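# Sort parcels into matching-colour trays with eight arms

## Task

Place every parcel inside the tray whose colour matches it, lying flat on that tray's bottom.

## Robot and tools

Setup: eight identical i2rt Big YAM arms, named arm1 to arm8, each with six joints, a two-finger gripper and a camera on its wrist. Eight fixed room cameras, cam_arm1 to cam_arm8, look at the scene; they are not attached to any arm. Wrist cameras are arm1_cam_wrist to arm8_cam_wrist. All images are 672x504 pixels.

Frame: one shared scene frame, metres, origin on the floor, +z up. Table tops under the arms are at z=+0.720. Each arm's foot (base_link) faces its own +x. Foot positions (x, y, z): arm1 (-2.151, -0.606, 0.766), arm2 (-0.854, -0.623, 0.797), arm3 (0.435, -0.612, 0.752), arm4 (1.688, -0.612, 0.754), arm5 (2.165, 0.644, 0.790), arm6 (0.850, 0.628, 0.817), arm7 (-0.424, 0.615, 0.799), arm8 (-1.661, 0.655, 0.757). The hand reaches roughly 1.0 m from the joint1 axis. The 'hand' point sits between the finger pads, about 1 cm short of the tips; fingers point along the hand's +z and open along its y. Printed hand poses can be off, more so at long reach.

Tool move: optional keys arm1..arm8 and cameras. Each arm key takes an object with 'joints', 'target' (plus optional 'speed'), or both. Arms left out receive nothing new but may keep pushing toward earlier targets.
- joints: absolute joint targets by name, radians except the gripper. Ranges: joint1_rad -2.879 to 2.879 (rotation about the foot, positive counter-clockwise from above, 0 = along foot's facing); joint2_rad 0 to 3.141 (shoulder, 0 = upper arm back and level, positive lifts it up then forward); joint3_rad 0 to 3.019 (elbow, 0 = folded); joint4_rad -1.692 to 1.57 (hand pitch, positive tips fingers up); joint5_rad -1.57 to 1.57 (hand yaw, positive toward the arm's right); joint6_rad -2.094 to 2.094 (hand roll, positive clockwise seen from behind); gripper_m 0 to 0.093 metres between fingertips. Done-tolerances: ±0.045, 0.14, 0.09, 0.055, 0.03, 0.035 rad and ±0.003 m.
- target: one absolute hand pose per arm, seven numbers [x, y, z, qw, qx, qy, qz] in the scene frame, same form as the printed 'hand' line. The hand travels a straight line from its current hand_target toward it. When target is given, joints may only contain gripper_m.
- speed: peak path speed in m/s, 0.002 to 0.5, default 0.25; only valid with target. Rotation is capped at twice that value in rad/s.
All motions in one call start together; all hand paths in a call finish together, paced by the slowest. A path runs 0.5 to 10 s and stops short if it needs longer. The controller limits each step to 100 mm and 20 degrees from the measured pose and may favour position over orientation; expect errors of a centimetre or more, lag, and overshoot near full stretch. Paths ignore obstacles and other arms. Unknown keys make a call invalid; out-of-range values get it refused, and a refusal cancels the rest of that reply's move, wait and finished_scene calls.

cameras (move and wait): list of camera names, or 'all'; omitted/null means all, [] means none.

Tool wait: seconds from 0 to 10; commands nothing new, returns full state and images.

Tool zoom_image: camera name plus region [x0, y0, x1, y1] in pixels of that camera's latest image, origin top-left, at most 504x504. Only cameras in the newest images can be zoomed.

Tool finished_scene: scene number; ends the scene permanently. The parcels must stay correctly placed without help.

Reading results: the 'move' line lists each arm given a motion with 'done' or its worst status. 'as last shown' marks arms not commanded; their status reads 'not commanded'. joint_status/hand_status words: off_target (stopped away from target, may still push); time_out (arm joints now hold nearby targets and keep pushing; on_its_own lists unreached ones; resend the reported position to relieve); not_followed, 'joint command not followed' or 'pose unreachable' (a self/arm-collision check blocked the command; the gripper part still runs; the arm may keep retrying). 'held at' in on_its_own is a target, not a reading. Joint velocities are rad/s (gripper m/s); 'within noise' means effectively still. Joint torques follow joint order, include gravity, and joints 3 and 4 wrap at ±28 N m. Camera calibration (K, distortion, T_world_to_cam) is supplied and roughly accurate.

Gripper: closed on nothing reads 0.000 to 0.002; gripping a hard part it reads up to 0.005 below the part's width. Command about 0.005 below the contact width for full force (more for soft or round items). Open well above the reading to release. Force limit is around 50 to 64 N per pad.

Avoid: knocking anything out of the work area; dropping parcels or releasing them while moving; slamming; hard pushes; arms pressing on each other (the check does not stop fingers, housings or wrist cameras from meeting). Arms keep pushing on contact, and sustained pushing, heavy holding or stretched poses heat motors: a MOTOR HOT line appears at 85 °C, and at 100 °C the arm goes limp for 30 to 60 s or more (OVER-TEMPERATURE FAULT, keys show limit_stop_at_motor_heat; resend targets afterwards). The simulation keeps running while you think, holding the last command. Loose objects may occasionally get nudged.

Each tool is called by a JSON object that holds its "name" and its "arguments".

## Session

{"name": "move", "arguments": {}}

Scene clock: 0.00 s.
Joint torques (N m): no reading
Heat: arm1: hottest joint1_rad 30 °C; arm2: hottest joint3_rad 30 °C; arm3: hottest joint2_rad 30 °C; arm4: hottest joint3_rad 33 °C; arm5: hottest joint3_rad 33 °C; arm6: hottest joint2_rad 30 °C; arm7: hottest joint3_rad 33 °C; arm8: hottest joint1_rad 29 °C.
Joint velocities: within noise
arm1.joint_positions: joint1_rad=+0.458 joint2_rad=+0.456 joint3_rad=+1.438 joint4_rad=-1.139 joint5_rad=+0.063 joint6_rad=-0.074 gripper_m=+0.09396
arm1.joint_status: not commanded
arm1.hand: x=-1.9866 y=-0.6052 z=+1.4040 quat_wxyz=(-0.650, +0.024, -0.759, +0.041) (m; scene frame)
arm1.hand_target: x=-1.9921 y=-0.6053 z=+1.4119 quat_wxyz=(-0.658, +0.023, -0.752, +0.041) (m; scene frame)
arm1.hand_status: not commanded
arm2.joint_positions: joint1_rad=-0.133 joint2_rad=+0.490 joint3_rad=+1.431 joint4_rad=-1.371 joint5_rad=+0.122 joint6_rad=+0.254 gripper_m=+0.09396
arm2.joint_status: not commanded
arm2.hand: x=-0.9557 y=-0.4897 z=+1.3731 quat_wxyz=(-0.193, +0.711, -0.448, -0.506) (m; scene frame)
arm2.hand_target: x=-0.9532 y=-0.4923 z=+1.3817 quat_wxyz=(-0.195, +0.705, -0.446, -0.516) (m; scene frame)
arm2.hand_status: not commanded
arm3.joint_positions: joint1_rad=+0.288 joint2_rad=+0.566 joint3_rad=+1.355 joint4_rad=-1.309 joint5_rad=+0.227 joint6_rad=-0.408 gripper_m=+0.09396
arm3.joint_status: not commanded
arm3.hand: x=+0.2384 y=-0.5089 z=+1.2929 quat_wxyz=(-0.272, +0.862, -0.018, -0.428) (m; scene frame)
arm3.hand_target: x=+0.2407 y=-0.5098 z=+1.3061 quat_wxyz=(-0.276, +0.854, -0.020, -0.440) (m; scene frame)
arm3.hand_status: not commanded
arm4.joint_positions: joint1_rad=-0.202 joint2_rad=+0.526 joint3_rad=+1.372 joint4_rad=-1.530 joint5_rad=+0.176 joint6_rad=+0.279 gripper_m=+0.09396
arm4.joint_status: not commanded
arm4.hand: x=+1.8391 y=-0.5129 z=+1.2624 quat_wxyz=(-0.405, +0.175, -0.887, -0.138) (m; scene frame)
arm4.hand_target: x=+1.8372 y=-0.5146 z=+1.2716 quat_wxyz=(-0.414, +0.173, -0.882, -0.143) (m; scene frame)
arm4.hand_status: not commanded
arm5.joint_positions: joint1_rad=+0.150 joint2_rad=+0.484 joint3_rad=+1.403 joint4_rad=-1.356 joint5_rad=-0.018 joint6_rad=+0.258 gripper_m=+0.09396
arm5.joint_status: not commanded
arm5.hand: x=+1.9905 y=+0.6571 z=+1.3561 quat_wxyz=(+0.044, +0.831, -0.149, -0.534) (m; scene frame)
arm5.hand_target: x=+1.9935 y=+0.6567 z=+1.3668 quat_wxyz=(+0.045, +0.825, -0.147, -0.545) (m; scene frame)
arm5.hand_status: not commanded
arm6.joint_positions: joint1_rad=+0.005 joint2_rad=+0.600 joint3_rad=+1.377 joint4_rad=-1.425 joint5_rad=+0.198 joint6_rad=-0.419 gripper_m=+0.09396
arm6.joint_status: not commanded
arm6.hand: x=+1.0055 y=+0.4776 z=+1.3387 quat_wxyz=(-0.341, -0.130, -0.883, +0.295) (m; scene frame)
arm6.hand_target: x=+1.0039 y=+0.4787 z=+1.3519 quat_wxyz=(-0.354, -0.130, -0.876, +0.302) (m; scene frame)
arm6.hand_status: not commanded
arm7.joint_positions: joint1_rad=-0.316 joint2_rad=+0.535 joint3_rad=+1.368 joint4_rad=-1.177 joint5_rad=-0.073 joint6_rad=-0.126 gripper_m=+0.09396
arm7.joint_status: not commanded
arm7.hand: x=-0.2873 y=+0.4416 z=+1.3804 quat_wxyz=(-0.508, -0.311, -0.757, +0.270) (m; scene frame)
arm7.hand_target: x=-0.2897 y=+0.4449 z=+1.3917 quat_wxyz=(-0.517, -0.307, -0.750, +0.275) (m; scene frame)
arm7.hand_status: not commanded
arm8.joint_positions: joint1_rad=+0.154 joint2_rad=+0.581 joint3_rad=+1.368 joint4_rad=-1.211 joint5_rad=-0.224 joint6_rad=+0.370 gripper_m=+0.09396
arm8.joint_status: not commanded
arm8.hand: x=-1.7287 y=+0.4302 z=+1.3236 quat_wxyz=(-0.435, -0.755, -0.361, +0.333) (m; scene frame)
arm8.hand_target: x=-1.7273 y=+0.4330 z=+1.3347 quat_wxyz=(-0.441, -0.748, -0.360, +0.341) (m; scene frame)
arm8.hand_status: not commanded
pictures: arm1_cam_wrist, arm2_cam_wrist, arm3_cam_wrist, arm4_cam_wrist, arm5_cam_wrist, arm6_cam_wrist, arm7_cam_wrist, arm8_cam_wrist, cam_arm1, cam_arm2, cam_arm3, cam_arm4, cam_arm5, cam_arm6, cam_arm7, cam_arm8
camera_calibration:
arm1_cam_wrist: T_world_to_cam=[[-0.0151899, -0.996953, 0.076509, -0.739945], [-0.693604, -0.0446081, -0.718974, -0.390757], [0.720196, -0.0639881, -0.690813, 2.48858], [0, 0, 0, 1]] pos_world=[-2.07453, -0.595882, 1.49481]
arm2_cam_wrist: T_world_to_cam=[[0.840398, 0.511513, -0.179125, 1.29842], [0.377955, -0.790013, -0.482731, 0.641545], [-0.388434, 0.337985, -0.857254, 1.09193], [0, 0, 0, 1]] pos_world=[-0.909517, -0.526384, 1.47834]
arm3_cam_wrist: T_world_to_cam=[[0.273517, 0.847801, 0.454336, -0.222297], [0.935917, -0.125599, -0.329066, 0.144225], [-0.221918, 0.515226, -0.827825, 1.50942], [0, 0, 0, 1]] pos_world=[0.260787, -0.571114, 1.39799]
arm4_cam_wrist: T_world_to_cam=[[0.421855, -0.902681, -0.084888, -1.1342], [-0.884829, -0.389463, -0.255726, 1.75509], [0.197778, 0.182991, -0.963015, 1.07074], [0, 0, 0, 1]] pos_world=[1.81965, -0.536211, 1.38368]
arm5_cam_wrist: T_world_to_cam=[[0.208912, 0.948065, -0.239849, -0.712488], [0.828489, -0.301889, -0.471666, -0.803489], [-0.519578, -0.100176, -0.84853, 2.37481], [0, 0, 0, 1]] pos_world=[2.04843, 0.67082, 1.46523]
arm6_cam_wrist: T_world_to_cam=[[-0.428817, -0.788123, 0.441564, 0.214993], [-0.903379, 0.371489, -0.214249, 1.0236], [0.00481816, -0.490773, -0.871274, 1.52024], [0, 0, 0, 1]] pos_world=[1.00957, 0.535277, 1.44892]
arm7_cam_wrist: T_world_to_cam=[[-0.747697, -0.654596, 0.111593, -0.082968], [-0.585602, 0.570766, -0.575584, 0.380558], [0.313082, -0.495711, -0.810093, 1.54839], [0, 0, 0, 1]] pos_world=[-0.323954, 0.496036, 1.48264]
arm8_cam_wrist: T_world_to_cam=[[-0.833849, 0.353228, -0.424177, -1.03093], [0.527182, 0.737406, -0.422271, 1.15734], [0.163633, -0.575728, -0.8011, 1.71143], [0, 0, 0, 1]] pos_world=[-1.74981, 0.496045, 1.42244]

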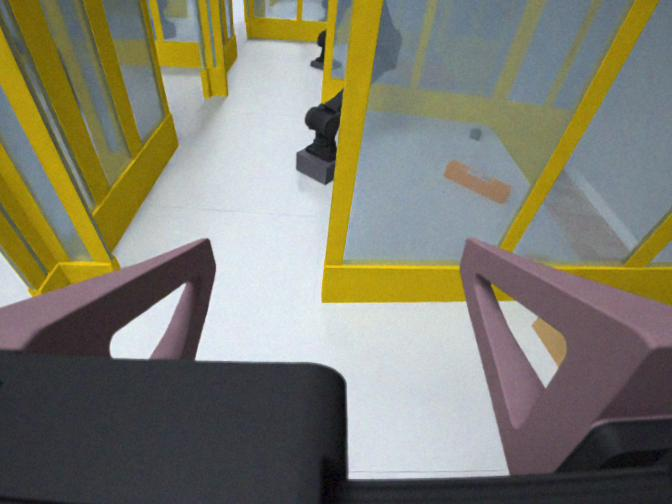

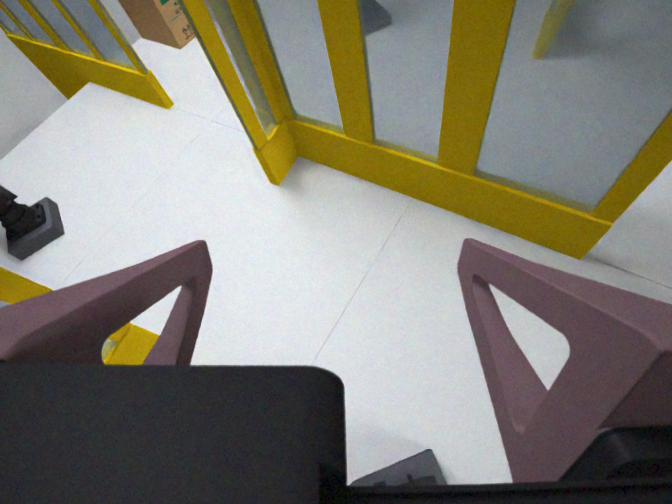

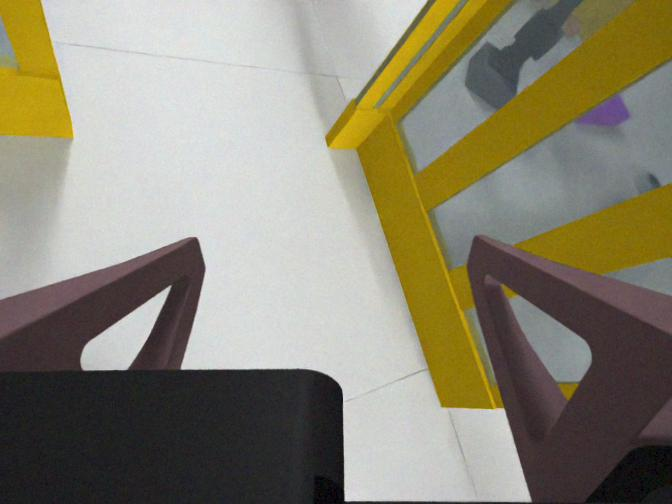

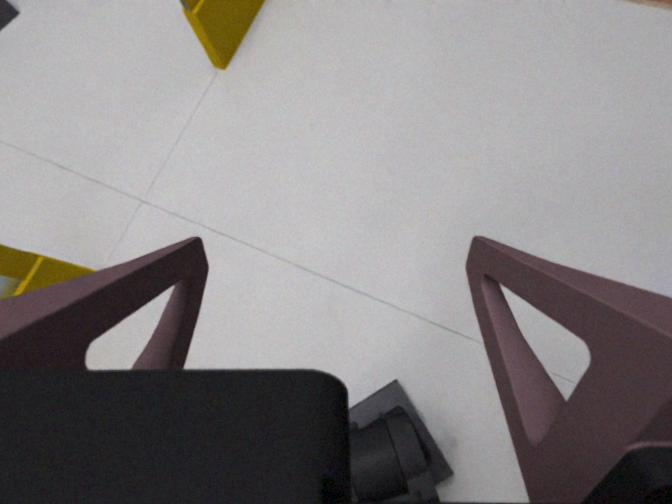

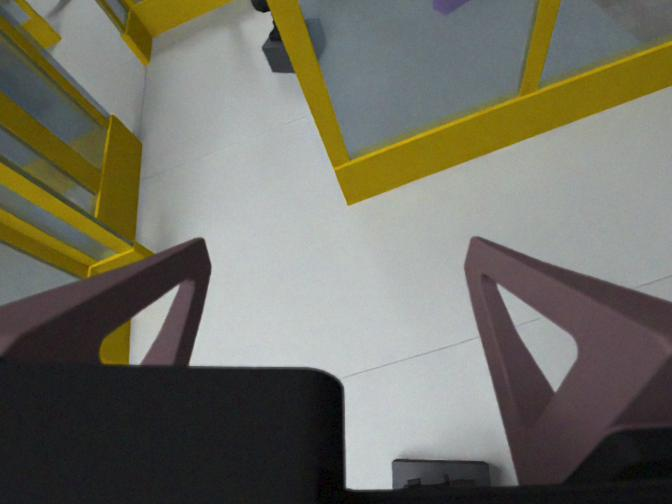

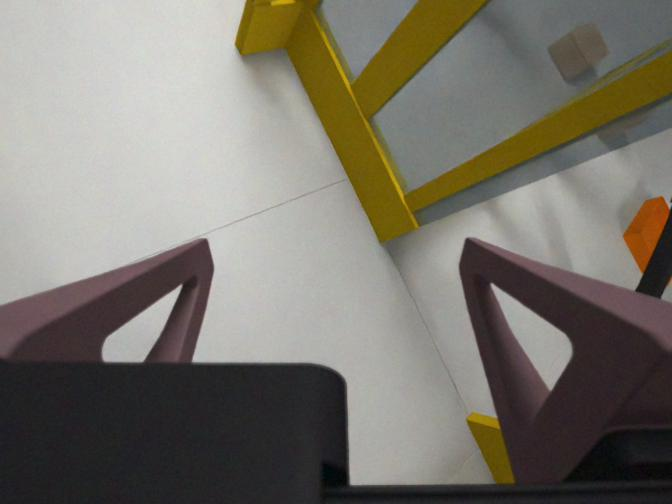

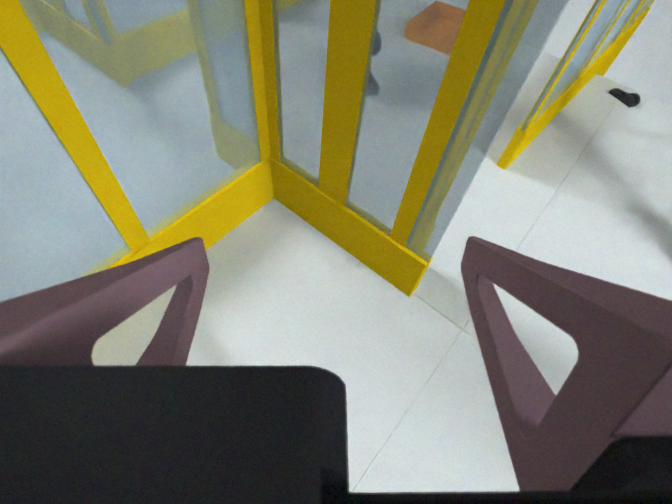

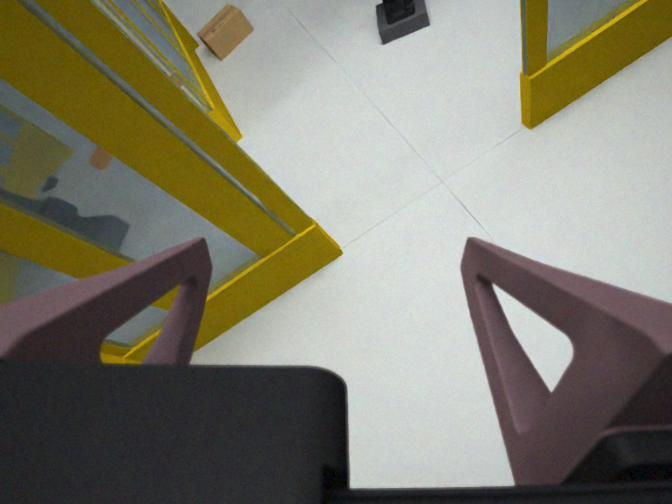

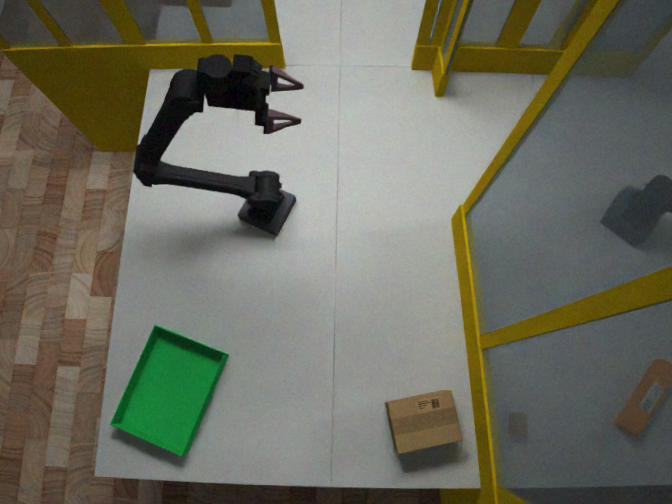

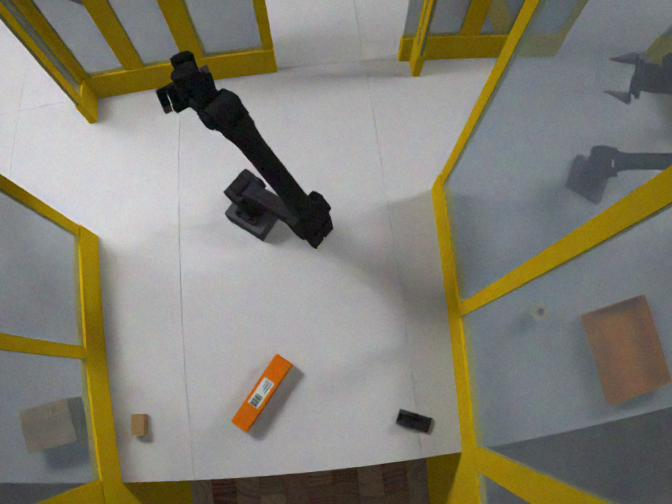

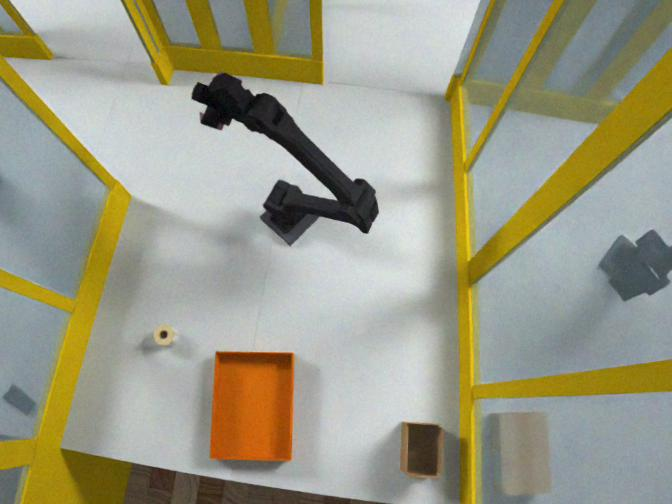

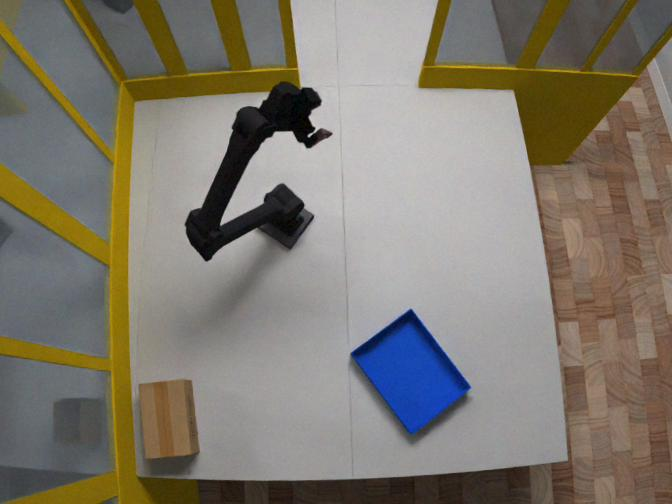

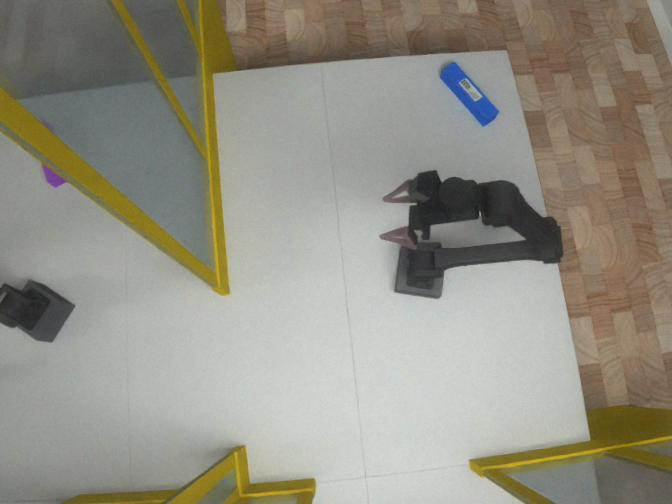

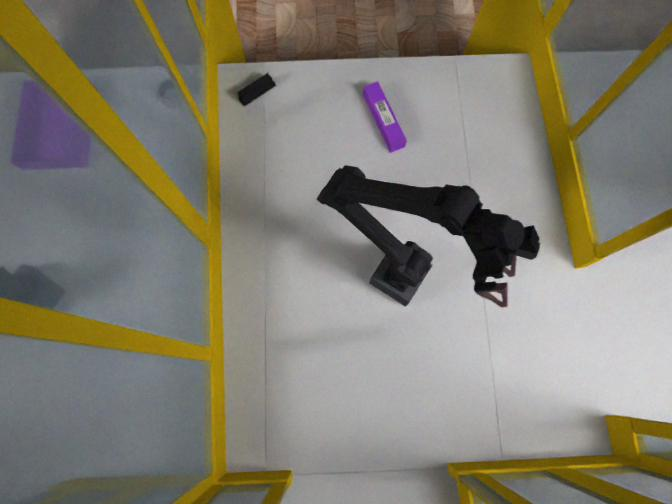

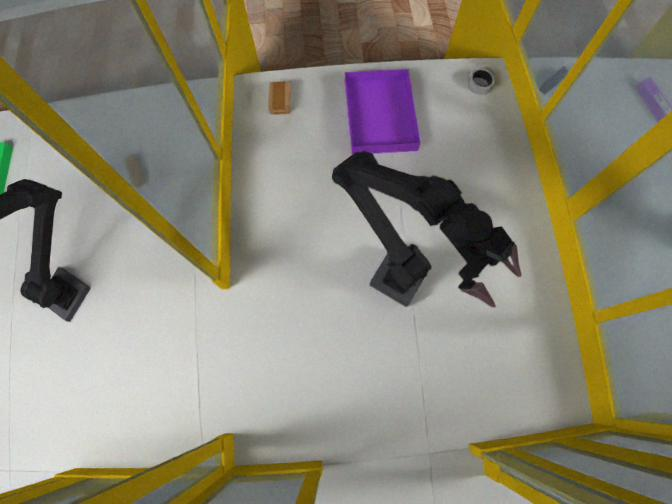

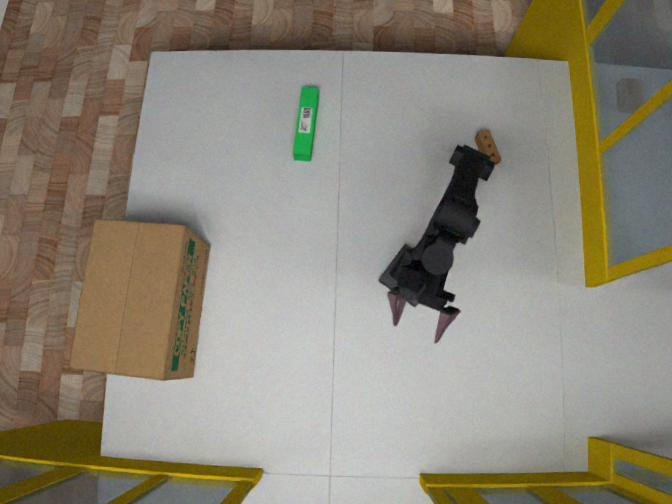

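{"name": "move", "arguments": {"arm8": {"joints":{"joint1_rad":-1.943,"joint2_rad":1.44,"joint3_rad":1.37,"joint4_rad":-1.52,"joint5_rad":0,"joint6_rad":-0.63,"gripper_m":0.093}}, "arm2": {"joints":{"joint1_rad":2.175,"joint2_rad":1.44,"joint3_rad":1.37,"joint4_rad":-1.52,"joint5_rad":0,"joint6_rad":-0.59,"gripper_m":0.093}}, "arm5": {"joints":{"joint1_rad":-1.716,"joint2_rad":1.44,"joint3_rad":1.37,"joint4_rad":-1.52,"joint5_rad":0,"joint6_rad":0.78,"gripper_m":0.093}}, "arm6": {"joints":{"joint1_rad":2.203,"joint2_rad":1.44,"joint3_rad":1.37,"joint4_rad":-1.52,"joint5_rad":0,"joint6_rad":0.27,"gripper_m":0.093}}, "cameras": []}}

{"name": "move", "arguments": {"arm8": {"target":[-2.018,1.185,0.88,0,-0.695,0.719,0]}, "arm2": {"target":[-0.888,-1.238,0.88,0,0.895,0.446,0]}, "arm5": {"target":[2.453,1.312,0.88,0,-0.827,0.562,0]}, "arm6": {"target":[0.841,1.293,0.88,0,-0.799,0.602,0]}, "cameras": ["arm8_cam_wrist","arm2_cam_wrist","arm5_cam_wrist","arm6_cam_wrist"]}}

Scene clock: 147.73 s.
Joint torques (N m): arm1=[1.14 5.77 7.43 1.95 0.1 0.01] | arm2=[-0.03 -14.51 8.88 0.12 0.02 -0.18] | arm3=[-0.5 1.26 10.17 1.61 -0.04 0] | arm4=[-0.03 3.49 9.96 1.76 0.01 0.03] | arm5=[-0.79 -10.52 7.58 -0.2 -0.13 0.01] | arm6=[-1.14 -8.7 9.32 -0.17 0.13 0.01] | arm7=[-0.26 1.38 10.44 1.58 -0.1 0.12] | arm8=[1.96 -11.93 10.07 -0.62 -0.19 -0.11]
Heat: arm1: hottest joint3_rad 32 °C; arm2: hottest joint3_rad 36 °C; arm3: hottest joint3_rad 33 °C; arm4: hottest joint3_rad 41 °C; arm5: hottest joint3_rad 36 °C; arm6: hottest joint3_rad 35 °C; arm7: hottest joint3_rad 45 °C; arm8: hottest joint3_rad 38 °C.
move: arm2 done; arm5 done; arm6 done; arm8 done
Joint velocities: within noise
arm1, arm3, arm4, arm7: as last shown
arm2.joint_positions: joint1_rad=+2.178 joint2_rad=+1.449 joint3_rad=+1.362 joint4_rad=-1.510 joint5_rad=-0.002 joint6_rad=-0.578 gripper_m=+0.09311
arm2.joint_status: all done
arm2.hand: x=-0.8765 y=-1.0399 z=+1.0328 quat_wxyz=(-0.005, +0.500, +0.866, +0.012) (m; scene frame)
arm2.hand_target: x=-0.8780 y=-1.0386 z=+1.0392 quat_wxyz=(-0.005, +0.496, +0.868, +0.009) (m; scene frame)
arm2.hand_status: not commanded
arm5.joint_positions: joint1_rad=-1.719 joint2_rad=+1.455 joint3_rad=+1.356 joint4_rad=-1.509 joint5_rad=+0.001 joint6_rad=+0.771 gripper_m=+0.09315
arm5.joint_status: all done
arm5.hand: x=+2.3301 y=+1.0246 z=+1.0241 quat_wxyz=(+0.008, +0.194, -0.981, +0.013) (m; scene frame)
arm5.hand_target: x=+2.3287 y=+1.0247 z=+1.0355 quat_wxyz=(+0.003, +0.191, -0.982, +0.005) (m; scene frame)
arm5.hand_status: not commanded
arm6.joint_positions: joint1_rad=+2.211 joint2_rad=+1.443 joint3_rad=+1.357 joint4_rad=-1.511 joint5_rad=-0.002 joint6_rad=+0.261 gripper_m=+0.09314
arm6.joint_status: all done
arm6.hand: x=+0.8411 y=+1.0433 z=+1.0534 quat_wxyz=(+0.008, +0.618, -0.786, +0.010) (m; scene frame)
arm6.hand_target: x=+0.8449 y=+1.0444 z=+1.0594 quat_wxyz=(+0.006, +0.611, -0.791, +0.008) (m; scene frame)
arm6.hand_status: not commanded
arm8.joint_positions: joint1_rad=-1.946 joint2_rad=+1.449 joint3_rad=+1.368 joint4_rad=-1.510 joint5_rad=+0.001 joint6_rad=-0.622 gripper_m=+0.09310
arm8.joint_status: all done
arm8.hand: x=-1.8934 y=+1.0038 z=+0.9950 quat_wxyz=(-0.007, -0.984, +0.179, -0.008) (m; scene frame)
arm8.hand_target: x=-1.8930 y=+1.0008 z=+0.9995 quat_wxyz=(-0.007, -0.985, +0.173, -0.007) (m; scene frame)
arm8.hand_status: not commanded
pictures: none
No camera images: "cameras" was empty.

Scene clock: 151.97 s.
Joint torques (N m): arm1=[1.26 5.42 7.6 2.03 0.11 0.02] | arm2=[0.09 -21.07 11.32 0.61 0.16 0.07] | arm3=[-0.73 1.38 10.15 1.59 -0.06 0] | arm4=[-0.03 3.43 9.95 1.77 0.01 0.03] | arm5=[-0.38 -21.19 10.33 0.09 -0.31 -0.15] | arm6=[-1.2 -15.68 12.26 -0.03 -0.02 -0.18] | arm7=[-0.32 1.67 10.45 1.59 -0.09 0.12] | arm8=[2.32 -18.73 14.37 -0.58 0.09 0.02]
Heat: arm1: hottest joint3_rad 32 °C; arm2: hottest joint3_rad 37 °C; arm3: hottest joint3_rad 33 °C; arm4: hottest joint3_rad 41 °C; arm5: hottest joint3_rad 37 °C; arm6: hottest joint3_rad 35 °C; arm7: hottest joint3_rad 45 °C; arm8: hottest joint3_rad 38 °C.
move: arm2 off_target; arm5 off_target; arm6 off_target; arm8 off_target
Joint velocities: within noise
arm1, arm3, arm4, arm7: as last shown
arm2.joint_positions: joint1_rad=+2.178 joint2_rad=+2.008 joint3_rad=+1.687 joint4_rad=-1.278 joint5_rad=-0.003 joint6_rad=+0.578 gripper_m=+0.09311
arm2.joint_status: not commanded
arm2.hand: x=-0.8860 y=-1.2212 z=+0.8752 quat_wxyz=(-0.012, +0.892, +0.453, +0.009) (m; scene frame)
arm2.hand_target: x=-0.8880 y=-1.2373 z=+0.8802 quat_wxyz=(+0.000, +0.895, +0.446, +0.000) (m; scene frame)
arm2.hand_status: off_target (0.018 m and 1.9 deg from the pose sent, 0.250 m and 67.1 deg at the start)
arm5.joint_positions: joint1_rad=-1.719 joint2_rad=+2.390 joint3_rad=+2.333 joint4_rad=-1.550 joint5_rad=+0.001 joint6_rad=-0.774 gripper_m=+0.09315
arm5.joint_status: not commanded
arm5.hand: x=+2.4504 y=+1.3015 z=+0.8674 quat_wxyz=(+0.014, +0.824, -0.567, +0.004) (m; scene frame)
arm5.hand_target: x=+2.4528 y=+1.3113 z=+0.8801 quat_wxyz=(-0.001, +0.827, -0.562, +0.000) (m; scene frame)
arm5.hand_status: off_target (0.017 m and 1.8 deg from the pose sent, 0.344 m and 89.2 deg at the start)
arm6.joint_positions: joint1_rad=+2.211 joint2_rad=+2.162 joint3_rad=+1.875 joint4_rad=-1.317 joint5_rad=+0.002 joint6_rad=-0.255 gripper_m=+0.09314
arm6.joint_status: not commanded
arm6.hand: x=+0.8363 y=+1.2756 z=+0.8701 quat_wxyz=(+0.013, +0.798, -0.602, +0.011) (m; scene frame)
arm6.hand_target: x=+0.8412 y=+1.2921 z=+0.8802 quat_wxyz=(+0.000, +0.799, -0.602, +0.000) (m; scene frame)
arm6.hand_status: off_target (0.021 m and 1.9 deg from the pose sent, 0.304 m and 29.7 deg at the start)
arm8.joint_positions: joint1_rad=-1.946 joint2_rad=+2.042 joint3_rad=+1.847 joint4_rad=-1.395 joint5_rad=-0.003 joint6_rad=+0.620 gripper_m=+0.09310
arm8.joint_status: not commanded
arm8.hand: x=-2.0083 y=+1.1740 z=+0.8740 quat_wxyz=(-0.004, -0.696, +0.718, -0.010) (m; scene frame)
arm8.hand_target: x=-2.0178 y=+1.1844 z=+0.8800 quat_wxyz=(+0.000, -0.695, +0.719, +0.001) (m; scene frame)
arm8.hand_status: off_target (0.016 m and 1.2 deg from the pose sent, 0.248 m and 71.4 deg at the start)
pictures: arm2_cam_wrist, arm5_cam_wrist, arm6_cam_wrist, arm8_cam_wrist
camera_calibration:
arm2_cam_wrist: T_world_to_cam=[[-0.804005, 0.594049, 0.0261111, -0.0108998], [0.485987, 0.631179, 0.604508, 0.67674], [0.342627, 0.498717, -0.796171, 1.73001], [0, 0, 0, 1]] pos_world=[-0.930397, -1.28345, 0.968574]
arm5_cam_wrist: T_world_to_cam=[[0.938103, 0.346118, -0.0128589, -2.73694], [0.286831, -0.755534, 0.588979, -0.222786], [0.194141, -0.556211, -0.808046, 1.07325], [0, 0, 0, 1]] pos_world=[2.42307, 1.37593, 0.963258]
arm6_cam_wrist: T_world_to_cam=[[0.959588, 0.281407, -0.000689905, -1.16229], [0.225211, -0.766489, 0.601477, 0.271922], [0.168731, -0.577326, -0.79889, 1.41479], [0, 0, 0, 1]] pos_world=[0.815359, 1.35229, 0.965901]
arm8_cam_wrist: T_world_to_cam=[[0.99937, -0.0354617, -0.00129433, 2.05084], [-0.0274202, -0.794872, 0.606157, 0.352649], [-0.0225242, -0.60574, -0.795344, 1.4816], [0, 0, 0, 1]] pos_world=[-2.0065, 1.2505, 0.967278]

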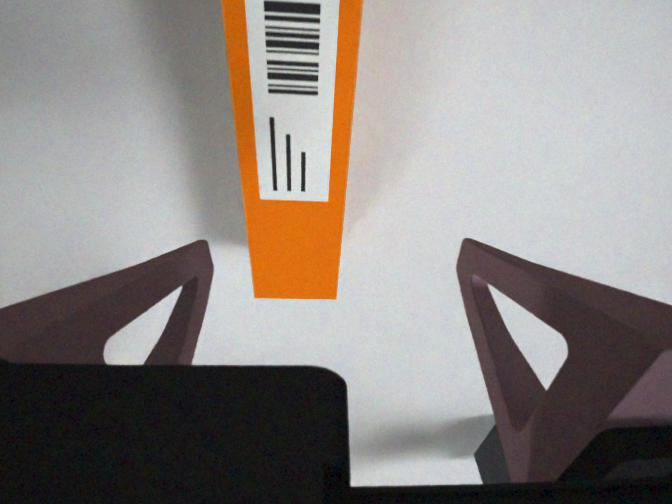

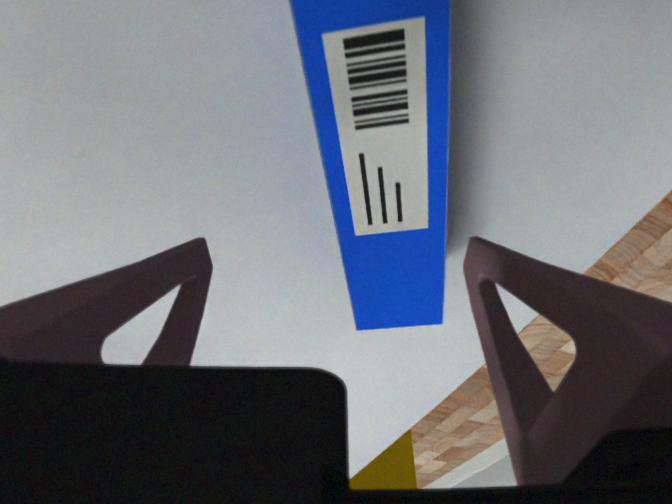

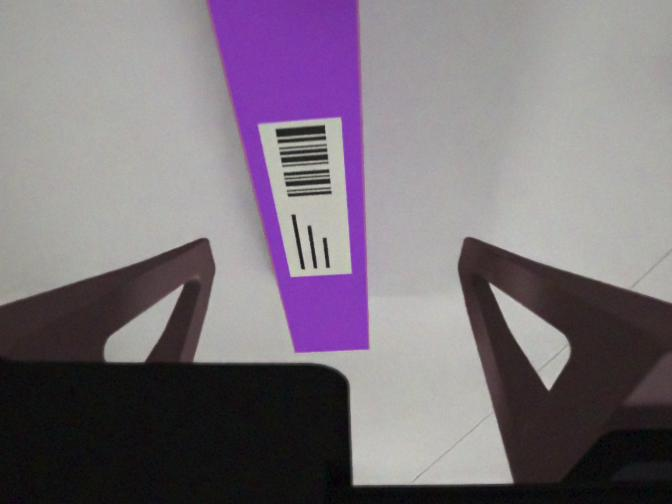

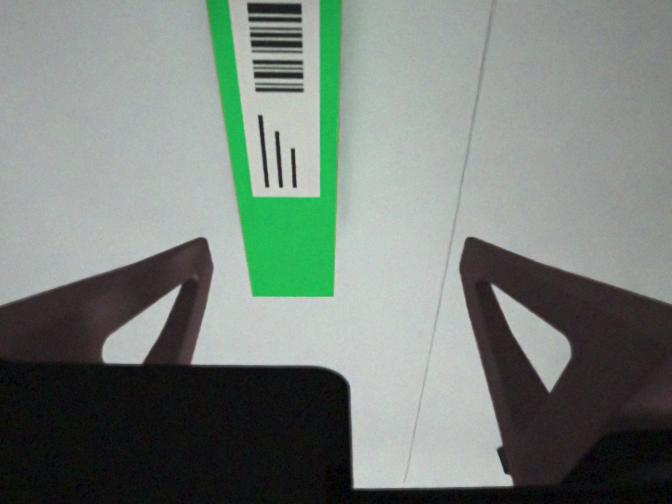

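{"name": "move", "arguments": {"arm8": {"target":[-2.038,1.203,0.82,0,-0.685,0.729,0]}, "arm2": {"target":[-0.872,-1.252,0.82,0,0.895,0.446,0]}, "arm5": {"target":[2.475,1.317,0.825,0,-0.868,0.496,0]}, "arm6": {"target":[0.829,1.258,0.825,0,-0.823,0.568,0]}, "cameras": ["arm8_cam_wrist","arm2_cam_wrist","arm5_cam_wrist","arm6_cam_wrist"]}}

Scene clock: 177.87 s.
Joint torques (N m): arm1=[1.61 5.95 7.62 1.95 0.12 0.02] | arm2=[0.5 -23.06 10.02 0.83 0.16 0.08] | arm3=[-0.62 1.2 10.17 1.59 -0.05 0] | arm4=[-0.03 3.43 9.96 1.77 0.01 0.03] | arm5=[-1.79 -22.01 9.81 0.55 -0.29 -0.14] | arm6=[0.21 -17.9 7.46 0.51 -0.03 -0.19] | arm7=[-0.44 1.55 10.37 1.63 -0.1 0.12] | arm8=[2.67 -21.01 13.89 0.08 0.07 0.03]
Heat: arm1: hottest joint3_rad 32 °C; arm2: hottest joint3_rad 37 °C; arm3: hottest joint3_rad 33 °C; arm4: hottest joint3_rad 41 °C; arm5: hottest joint3_rad 39 °C; arm6: hottest joint3_rad 37 °C; arm7: hottest joint3_rad 45 °C; arm8: hottest joint3_rad 38 °C.
move: arm2 off_target; arm5 off_target; arm6 off_target; arm8 off_target
Joint velocities: arm1=[within noise] | arm2=[within noise] | arm3=[within noise] | arm4=[within noise] | arm5=[within noise] | arm6=[within noise] | arm7=[within noise] | arm8=[-0.005 -0.015 -0.012 -0.002 -0.007 -0.154 0]
arm1, arm3, arm4, arm7: as last shown
arm2.joint_positions: joint1_rad=+2.200 joint2_rad=+2.111 joint3_rad=+1.687 joint4_rad=-1.180 joint5_rad=-0.003 joint6_rad=+0.605 gripper_m=+0.09311
arm2.joint_status: not commanded
arm2.hand: x=-0.8733 y=-1.2374 z=+0.8141 quat_wxyz=(-0.014, +0.893, +0.450, +0.010) (m; scene frame)
arm2.hand_target: x=-0.8720 y=-1.2515 z=+0.8202 quat_wxyz=(+0.000, +0.895, +0.446, +0.000) (m; scene frame)
arm2.hand_status: off_target (0.016 m and 2.0 deg from the pose sent, 0.065 m and 1.9 deg at the start)
arm5.joint_positions: joint1_rad=-1.738 joint2_rad=+2.483 joint3_rad=+2.335 joint4_rad=-1.493 joint5_rad=+0.001 joint6_rad=-0.954 gripper_m=+0.09315
arm5.joint_status: not commanded
arm5.hand: x=+2.4653 y=+1.3018 z=+0.8023 quat_wxyz=(+0.032, +0.866, -0.499, +0.004) (m; scene frame)
arm5.hand_target: x=+2.4744 y=+1.3158 z=+0.8254 quat_wxyz=(+0.000, +0.868, -0.496, +0.000) (m; scene frame)
arm5.hand_status: off_target (0.029 m and 3.7 deg from the pose sent, 0.051 m and 9.7 deg at the start)
arm6.joint_positions: joint1_rad=+2.213 joint2_rad=+2.162 joint3_rad=+1.707 joint4_rad=-1.152 joint5_rad=+0.001 joint6_rad=-0.319 gripper_m=+0.09314
arm6.joint_status: not commanded
arm6.hand: x=+0.8358 y=+1.2513 z=+0.8102 quat_wxyz=(+0.015, +0.817, -0.576, +0.011) (m; scene frame)
arm6.hand_target: x=+0.8289 y=+1.2578 z=+0.8250 quat_wxyz=(+0.000, +0.823, -0.568, +0.000) (m; scene frame)
arm6.hand_status: off_target (0.018 m and 2.4 deg from the pose sent, 0.049 m and 5.2 deg at the start)
arm8.joint_positions: joint1_rad=-1.938 joint2_rad=+2.170 joint3_rad=+1.880 joint4_rad=-1.331 joint5_rad=-0.003 joint6_rad=+0.658 gripper_m=+0.09310
arm8.joint_status: not commanded
arm8.hand: x=-2.0239 y=+1.1888 z=+0.8069 quat_wxyz=(-0.006, -0.685, +0.728, -0.025) (m; scene frame)
arm8.hand_target: x=-2.0374 y=+1.2022 z=+0.8204 quat_wxyz=(+0.000, -0.685, +0.729, +0.000) (m; scene frame)
arm8.hand_status: off_target (0.024 m and 2.9 deg from the pose sent, 0.068 m and 2.2 deg at the start)
pictures: arm2_cam_wrist, arm5_cam_wrist, arm6_cam_wrist, arm8_cam_wrist
camera_calibration:
arm2_cam_wrist: T_world_to_cam=[[-0.801267, 0.597583, 0.029413, 0.0146253], [0.489237, 0.626107, 0.607155, 0.712104], [0.34441, 0.500883, -0.794039, 1.68758], [0, 0, 0, 1]] pos_world=[-0.917887, -1.29987, 0.907216]
arm5_cam_wrist: T_world_to_cam=[[0.870022, 0.490956, -0.0449944, -2.74676], [0.415816, -0.681698, 0.601985, -0.613025], [0.264875, -0.542449, -0.797239, 0.816848], [0, 0, 0, 1]] pos_world=[2.42829, 1.37374, 0.896666]
arm6_cam_wrist: T_world_to_cam=[[0.939346, 0.342943, -0.00431255, -1.21218], [0.275811, -0.747873, 0.603833, 0.221933], [0.203855, -0.568398, -0.797099, 1.31099], [0, 0, 0, 1]] pos_world=[0.810192, 1.32685, 0.905753]
arm8_cam_wrist: T_world_to_cam=[[0.997649, -0.0660741, 0.018197, 2.08396], [-0.0629419, -0.778305, 0.624723, 0.298033], [-0.0271152, -0.6244, -0.780634, 1.43783], [0, 0, 0, 1]] pos_world=[-2.02132, 1.26743, 0.898305]

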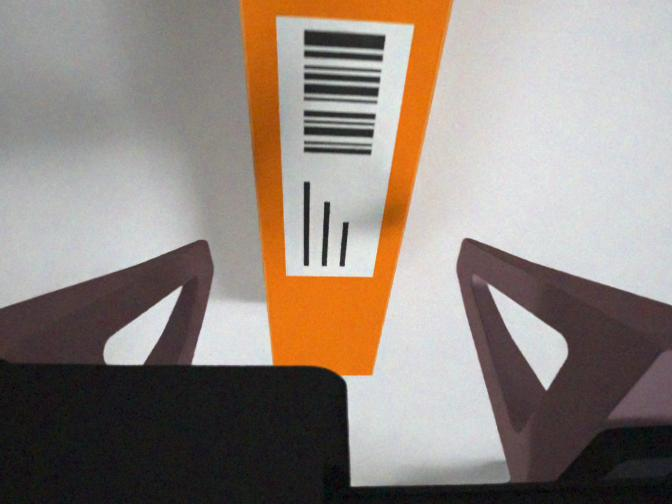

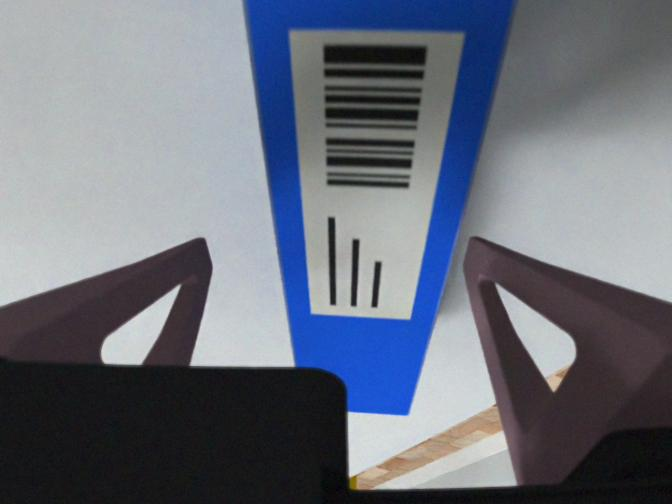

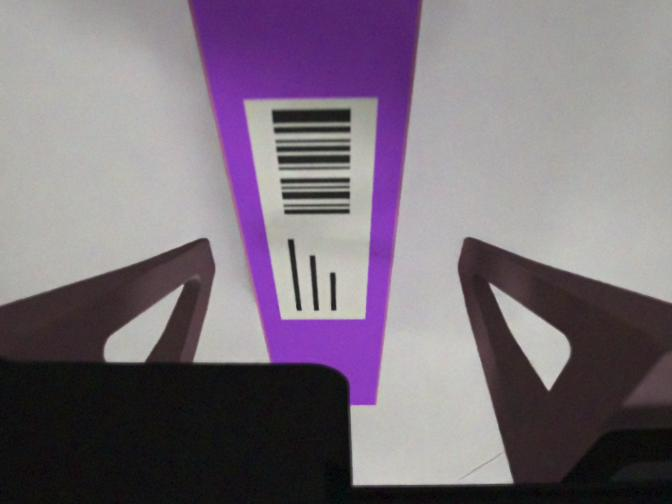

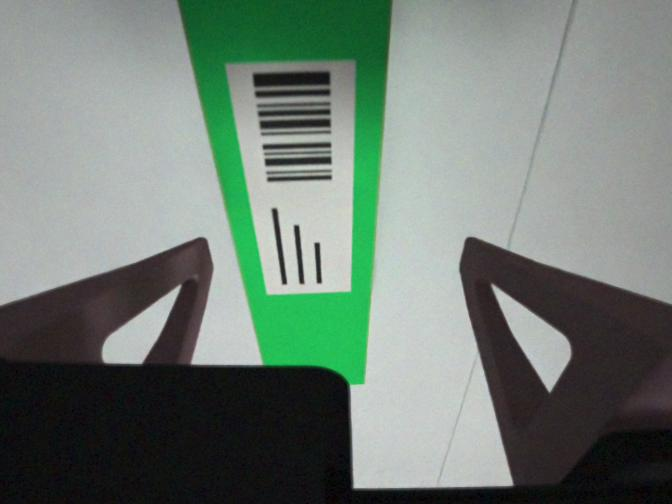

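{"name": "move", "arguments": {"arm8": {"target":[-2.054,1.2,0.75,0,-0.685,0.729,0],"speed":0.12}, "arm2": {"target":[-0.873,-1.25,0.75,0,0.895,0.446,0],"speed":0.12}, "arm5": {"target":[2.483,1.317,0.75,0,-0.868,0.496,0],"speed":0.12}, "arm6": {"target":[0.823,1.255,0.75,0,-0.823,0.568,0],"speed":0.12}, "cameras": ["arm8_cam_wrist","arm2_cam_wrist","arm5_cam_wrist","arm6_cam_wrist"]}}

Scene clock: 189.80 s.
Joint torques (N m): arm1=[1.49 5.89 7.5 1.88 0.13 0.02] | arm2=[0.38 -23.18 7.46 0.91 0.18 0.06] | arm3=[-0.56 1.32 10.17 1.61 -0.05 -0.01] | arm4=[-0.03 3.43 9.96 1.77 0.01 0.03] | arm5=[-1.55 -20.72 7.31 0.73 -0.27 -0.14] | arm6=[0.26 -15.62 7.42 0.57 -0.03 -0.09] | arm7=[-0.44 1.61 10.45 1.55 -0.09 0.11] | arm8=[2.43 -21.07 10.09 0.24 0.12 0.03]
Heat: arm1: hottest joint3_rad 32 °C; arm2: hottest joint3_rad 37 °C; arm3: hottest joint3_rad 33 °C; arm4: hottest joint3_rad 41 °C; arm5: hottest joint3_rad 39 °C; arm6: hottest joint3_rad 37 °C; arm7: hottest joint3_rad 45 °C; arm8: hottest joint3_rad 39 °C.
move: arm2 done; arm5 done; arm6 done; arm8 done
Joint velocities: within noise
arm1, arm3, arm4, arm7: as last shown
arm2.joint_positions: joint1_rad=+2.200 joint2_rad=+2.189 joint3_rad=+1.655 joint4_rad=-1.039 joint5_rad=-0.003 joint6_rad=+0.605 gripper_m=+0.09311
arm2.joint_status: not commanded
arm2.hand: x=-0.8736 y=-1.2477 z=+0.7562 quat_wxyz=(+0.000, +0.893, +0.450, +0.002) (m; scene frame)
arm2.hand_target: x=-0.8730 y=-1.2499 z=+0.7502 quat_wxyz=(+0.000, +0.895, +0.446, +0.000) (m; scene frame)
arm2.hand_status: done (0.007 m and 0.6 deg from the pose sent, 0.065 m and 2.0 deg at the start)
arm5.joint_positions: joint1_rad=-1.743 joint2_rad=+2.537 joint3_rad=+2.309 joint4_rad=-1.361 joint5_rad=+0.001 joint6_rad=-0.964 gripper_m=+0.09312
arm5.joint_status: not commanded
arm5.hand: x=+2.4758 y=+1.3153 z=+0.7531 quat_wxyz=(+0.006, +0.868, -0.497, +0.001) (m; scene frame)
arm5.hand_target: x=+2.4830 y=+1.3169 z=+0.7501 quat_wxyz=(+0.000, +0.868, -0.496, +0.000) (m; scene frame)
arm5.hand_status: done (0.008 m and 0.7 deg from the pose sent, 0.057 m and 3.7 deg at the start)
arm6.joint_positions: joint1_rad=+2.222 joint2_rad=+2.223 joint3_rad=+1.644 joint4_rad=-1.003 joint5_rad=+0.001 joint6_rad=-0.319 gripper_m=+0.09314
arm6.joint_status: not commanded
arm6.hand: x=+0.8301 y=+1.2504 z=+0.7523 quat_wxyz=(+0.004, +0.820, -0.572, +0.004) (m; scene frame)
arm6.hand_target: x=+0.8230 y=+1.2548 z=+0.7500 quat_wxyz=(+0.000, +0.823, -0.568, +0.000) (m; scene frame)
arm6.hand_status: done (0.009 m and 0.9 deg from the pose sent, 0.062 m and 2.4 deg at the start)
arm8.joint_positions: joint1_rad=-1.915 joint2_rad=+2.247 joint3_rad=+1.880 joint4_rad=-1.208 joint5_rad=-0.003 joint6_rad=+0.680 gripper_m=+0.09310
arm8.joint_status: not commanded
arm8.hand: x=-2.0490 y=+1.1981 z=+0.7571 quat_wxyz=(-0.002, -0.686, +0.728, -0.002) (m; scene frame)
arm8.hand_target: x=-2.0539 y=+1.1998 z=+0.7500 quat_wxyz=(+0.000, -0.685, +0.729, +0.000) (m; scene frame)
arm8.hand_status: done (0.009 m and 0.4 deg from the pose sent, 0.065 m and 2.9 deg at the start)
pictures: arm2_cam_wrist, arm5_cam_wrist, arm6_cam_wrist, arm8_cam_wrist
camera_calibration:
arm2_cam_wrist: T_world_to_cam=[[-0.801024, 0.598521, 0.0115046, 0.037099], [0.490063, 0.64459, 0.586806, 0.793001], [0.3438, 0.475684, -0.809646, 1.62667], [0, 0, 0, 1]] pos_world=[-0.918154, -1.30715, 0.851265]
arm5_cam_wrist: T_world_to_cam=[[0.867877, 0.496773, -0.00253991, -2.79912], [0.406837, -0.707803, 0.577493, -0.503608], [0.285085, -0.502227, -0.816391, 0.693729], [0, 0, 0, 1]] pos_world=[2.43641, 1.38248, 0.850075]
arm6_cam_wrist: T_world_to_cam=[[0.936035, 0.351885, 0.00386101, -1.22133], [0.283444, -0.760388, 0.584354, 0.281705], [0.208561, -0.545882, -0.81149, 1.24423], [0, 0, 0, 1]] pos_world=[0.803865, 1.32318, 0.84978]
arm8_cam_wrist: T_world_to_cam=[[0.997829, -0.0651099, -0.00987514, 2.13103], [-0.0463965, -0.801471, 0.596232, 0.418016], [-0.0467352, -0.594479, -0.802752, 1.34481], [0, 0, 0, 1]] pos_world=[-2.04416, 1.27324, 0.851362]

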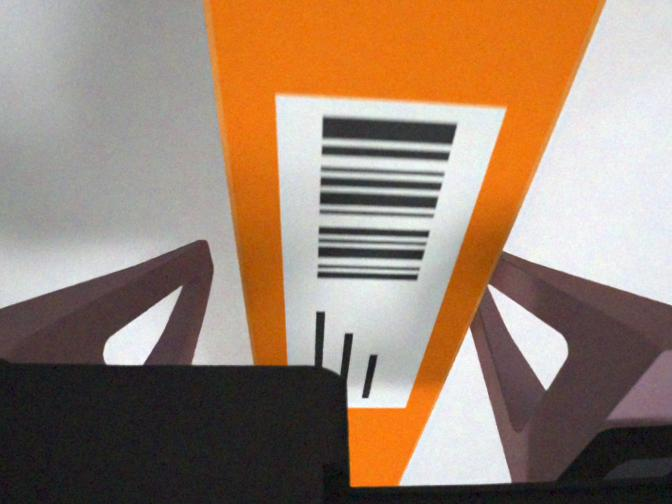

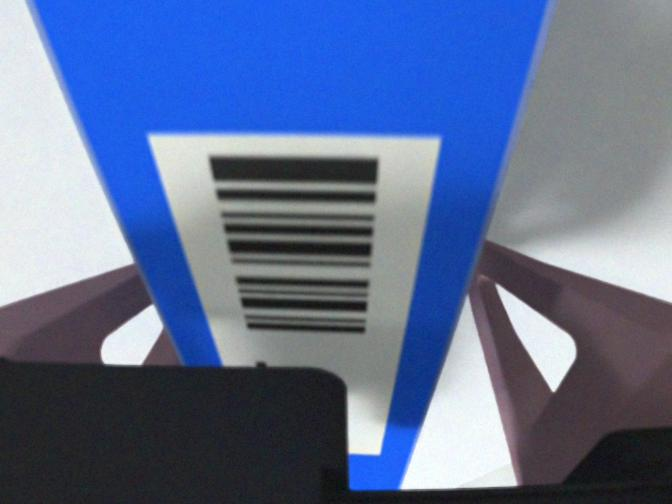

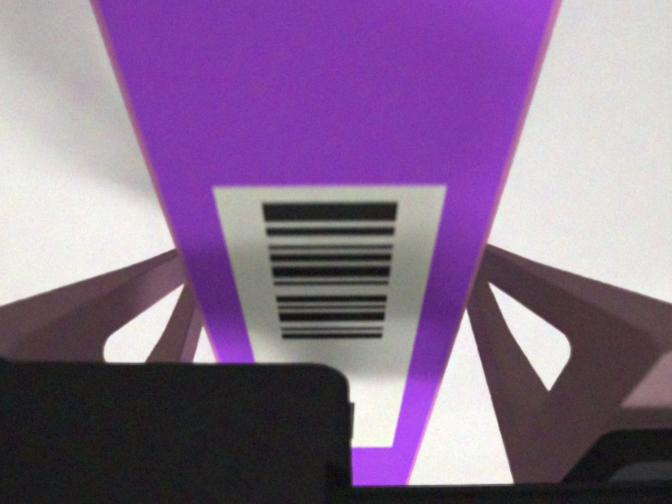

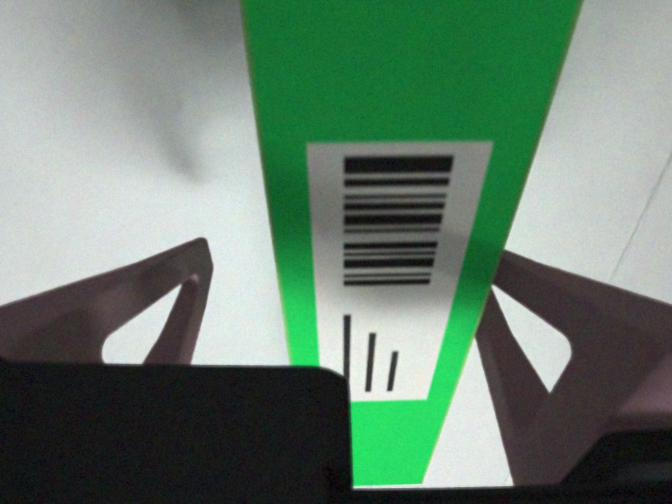

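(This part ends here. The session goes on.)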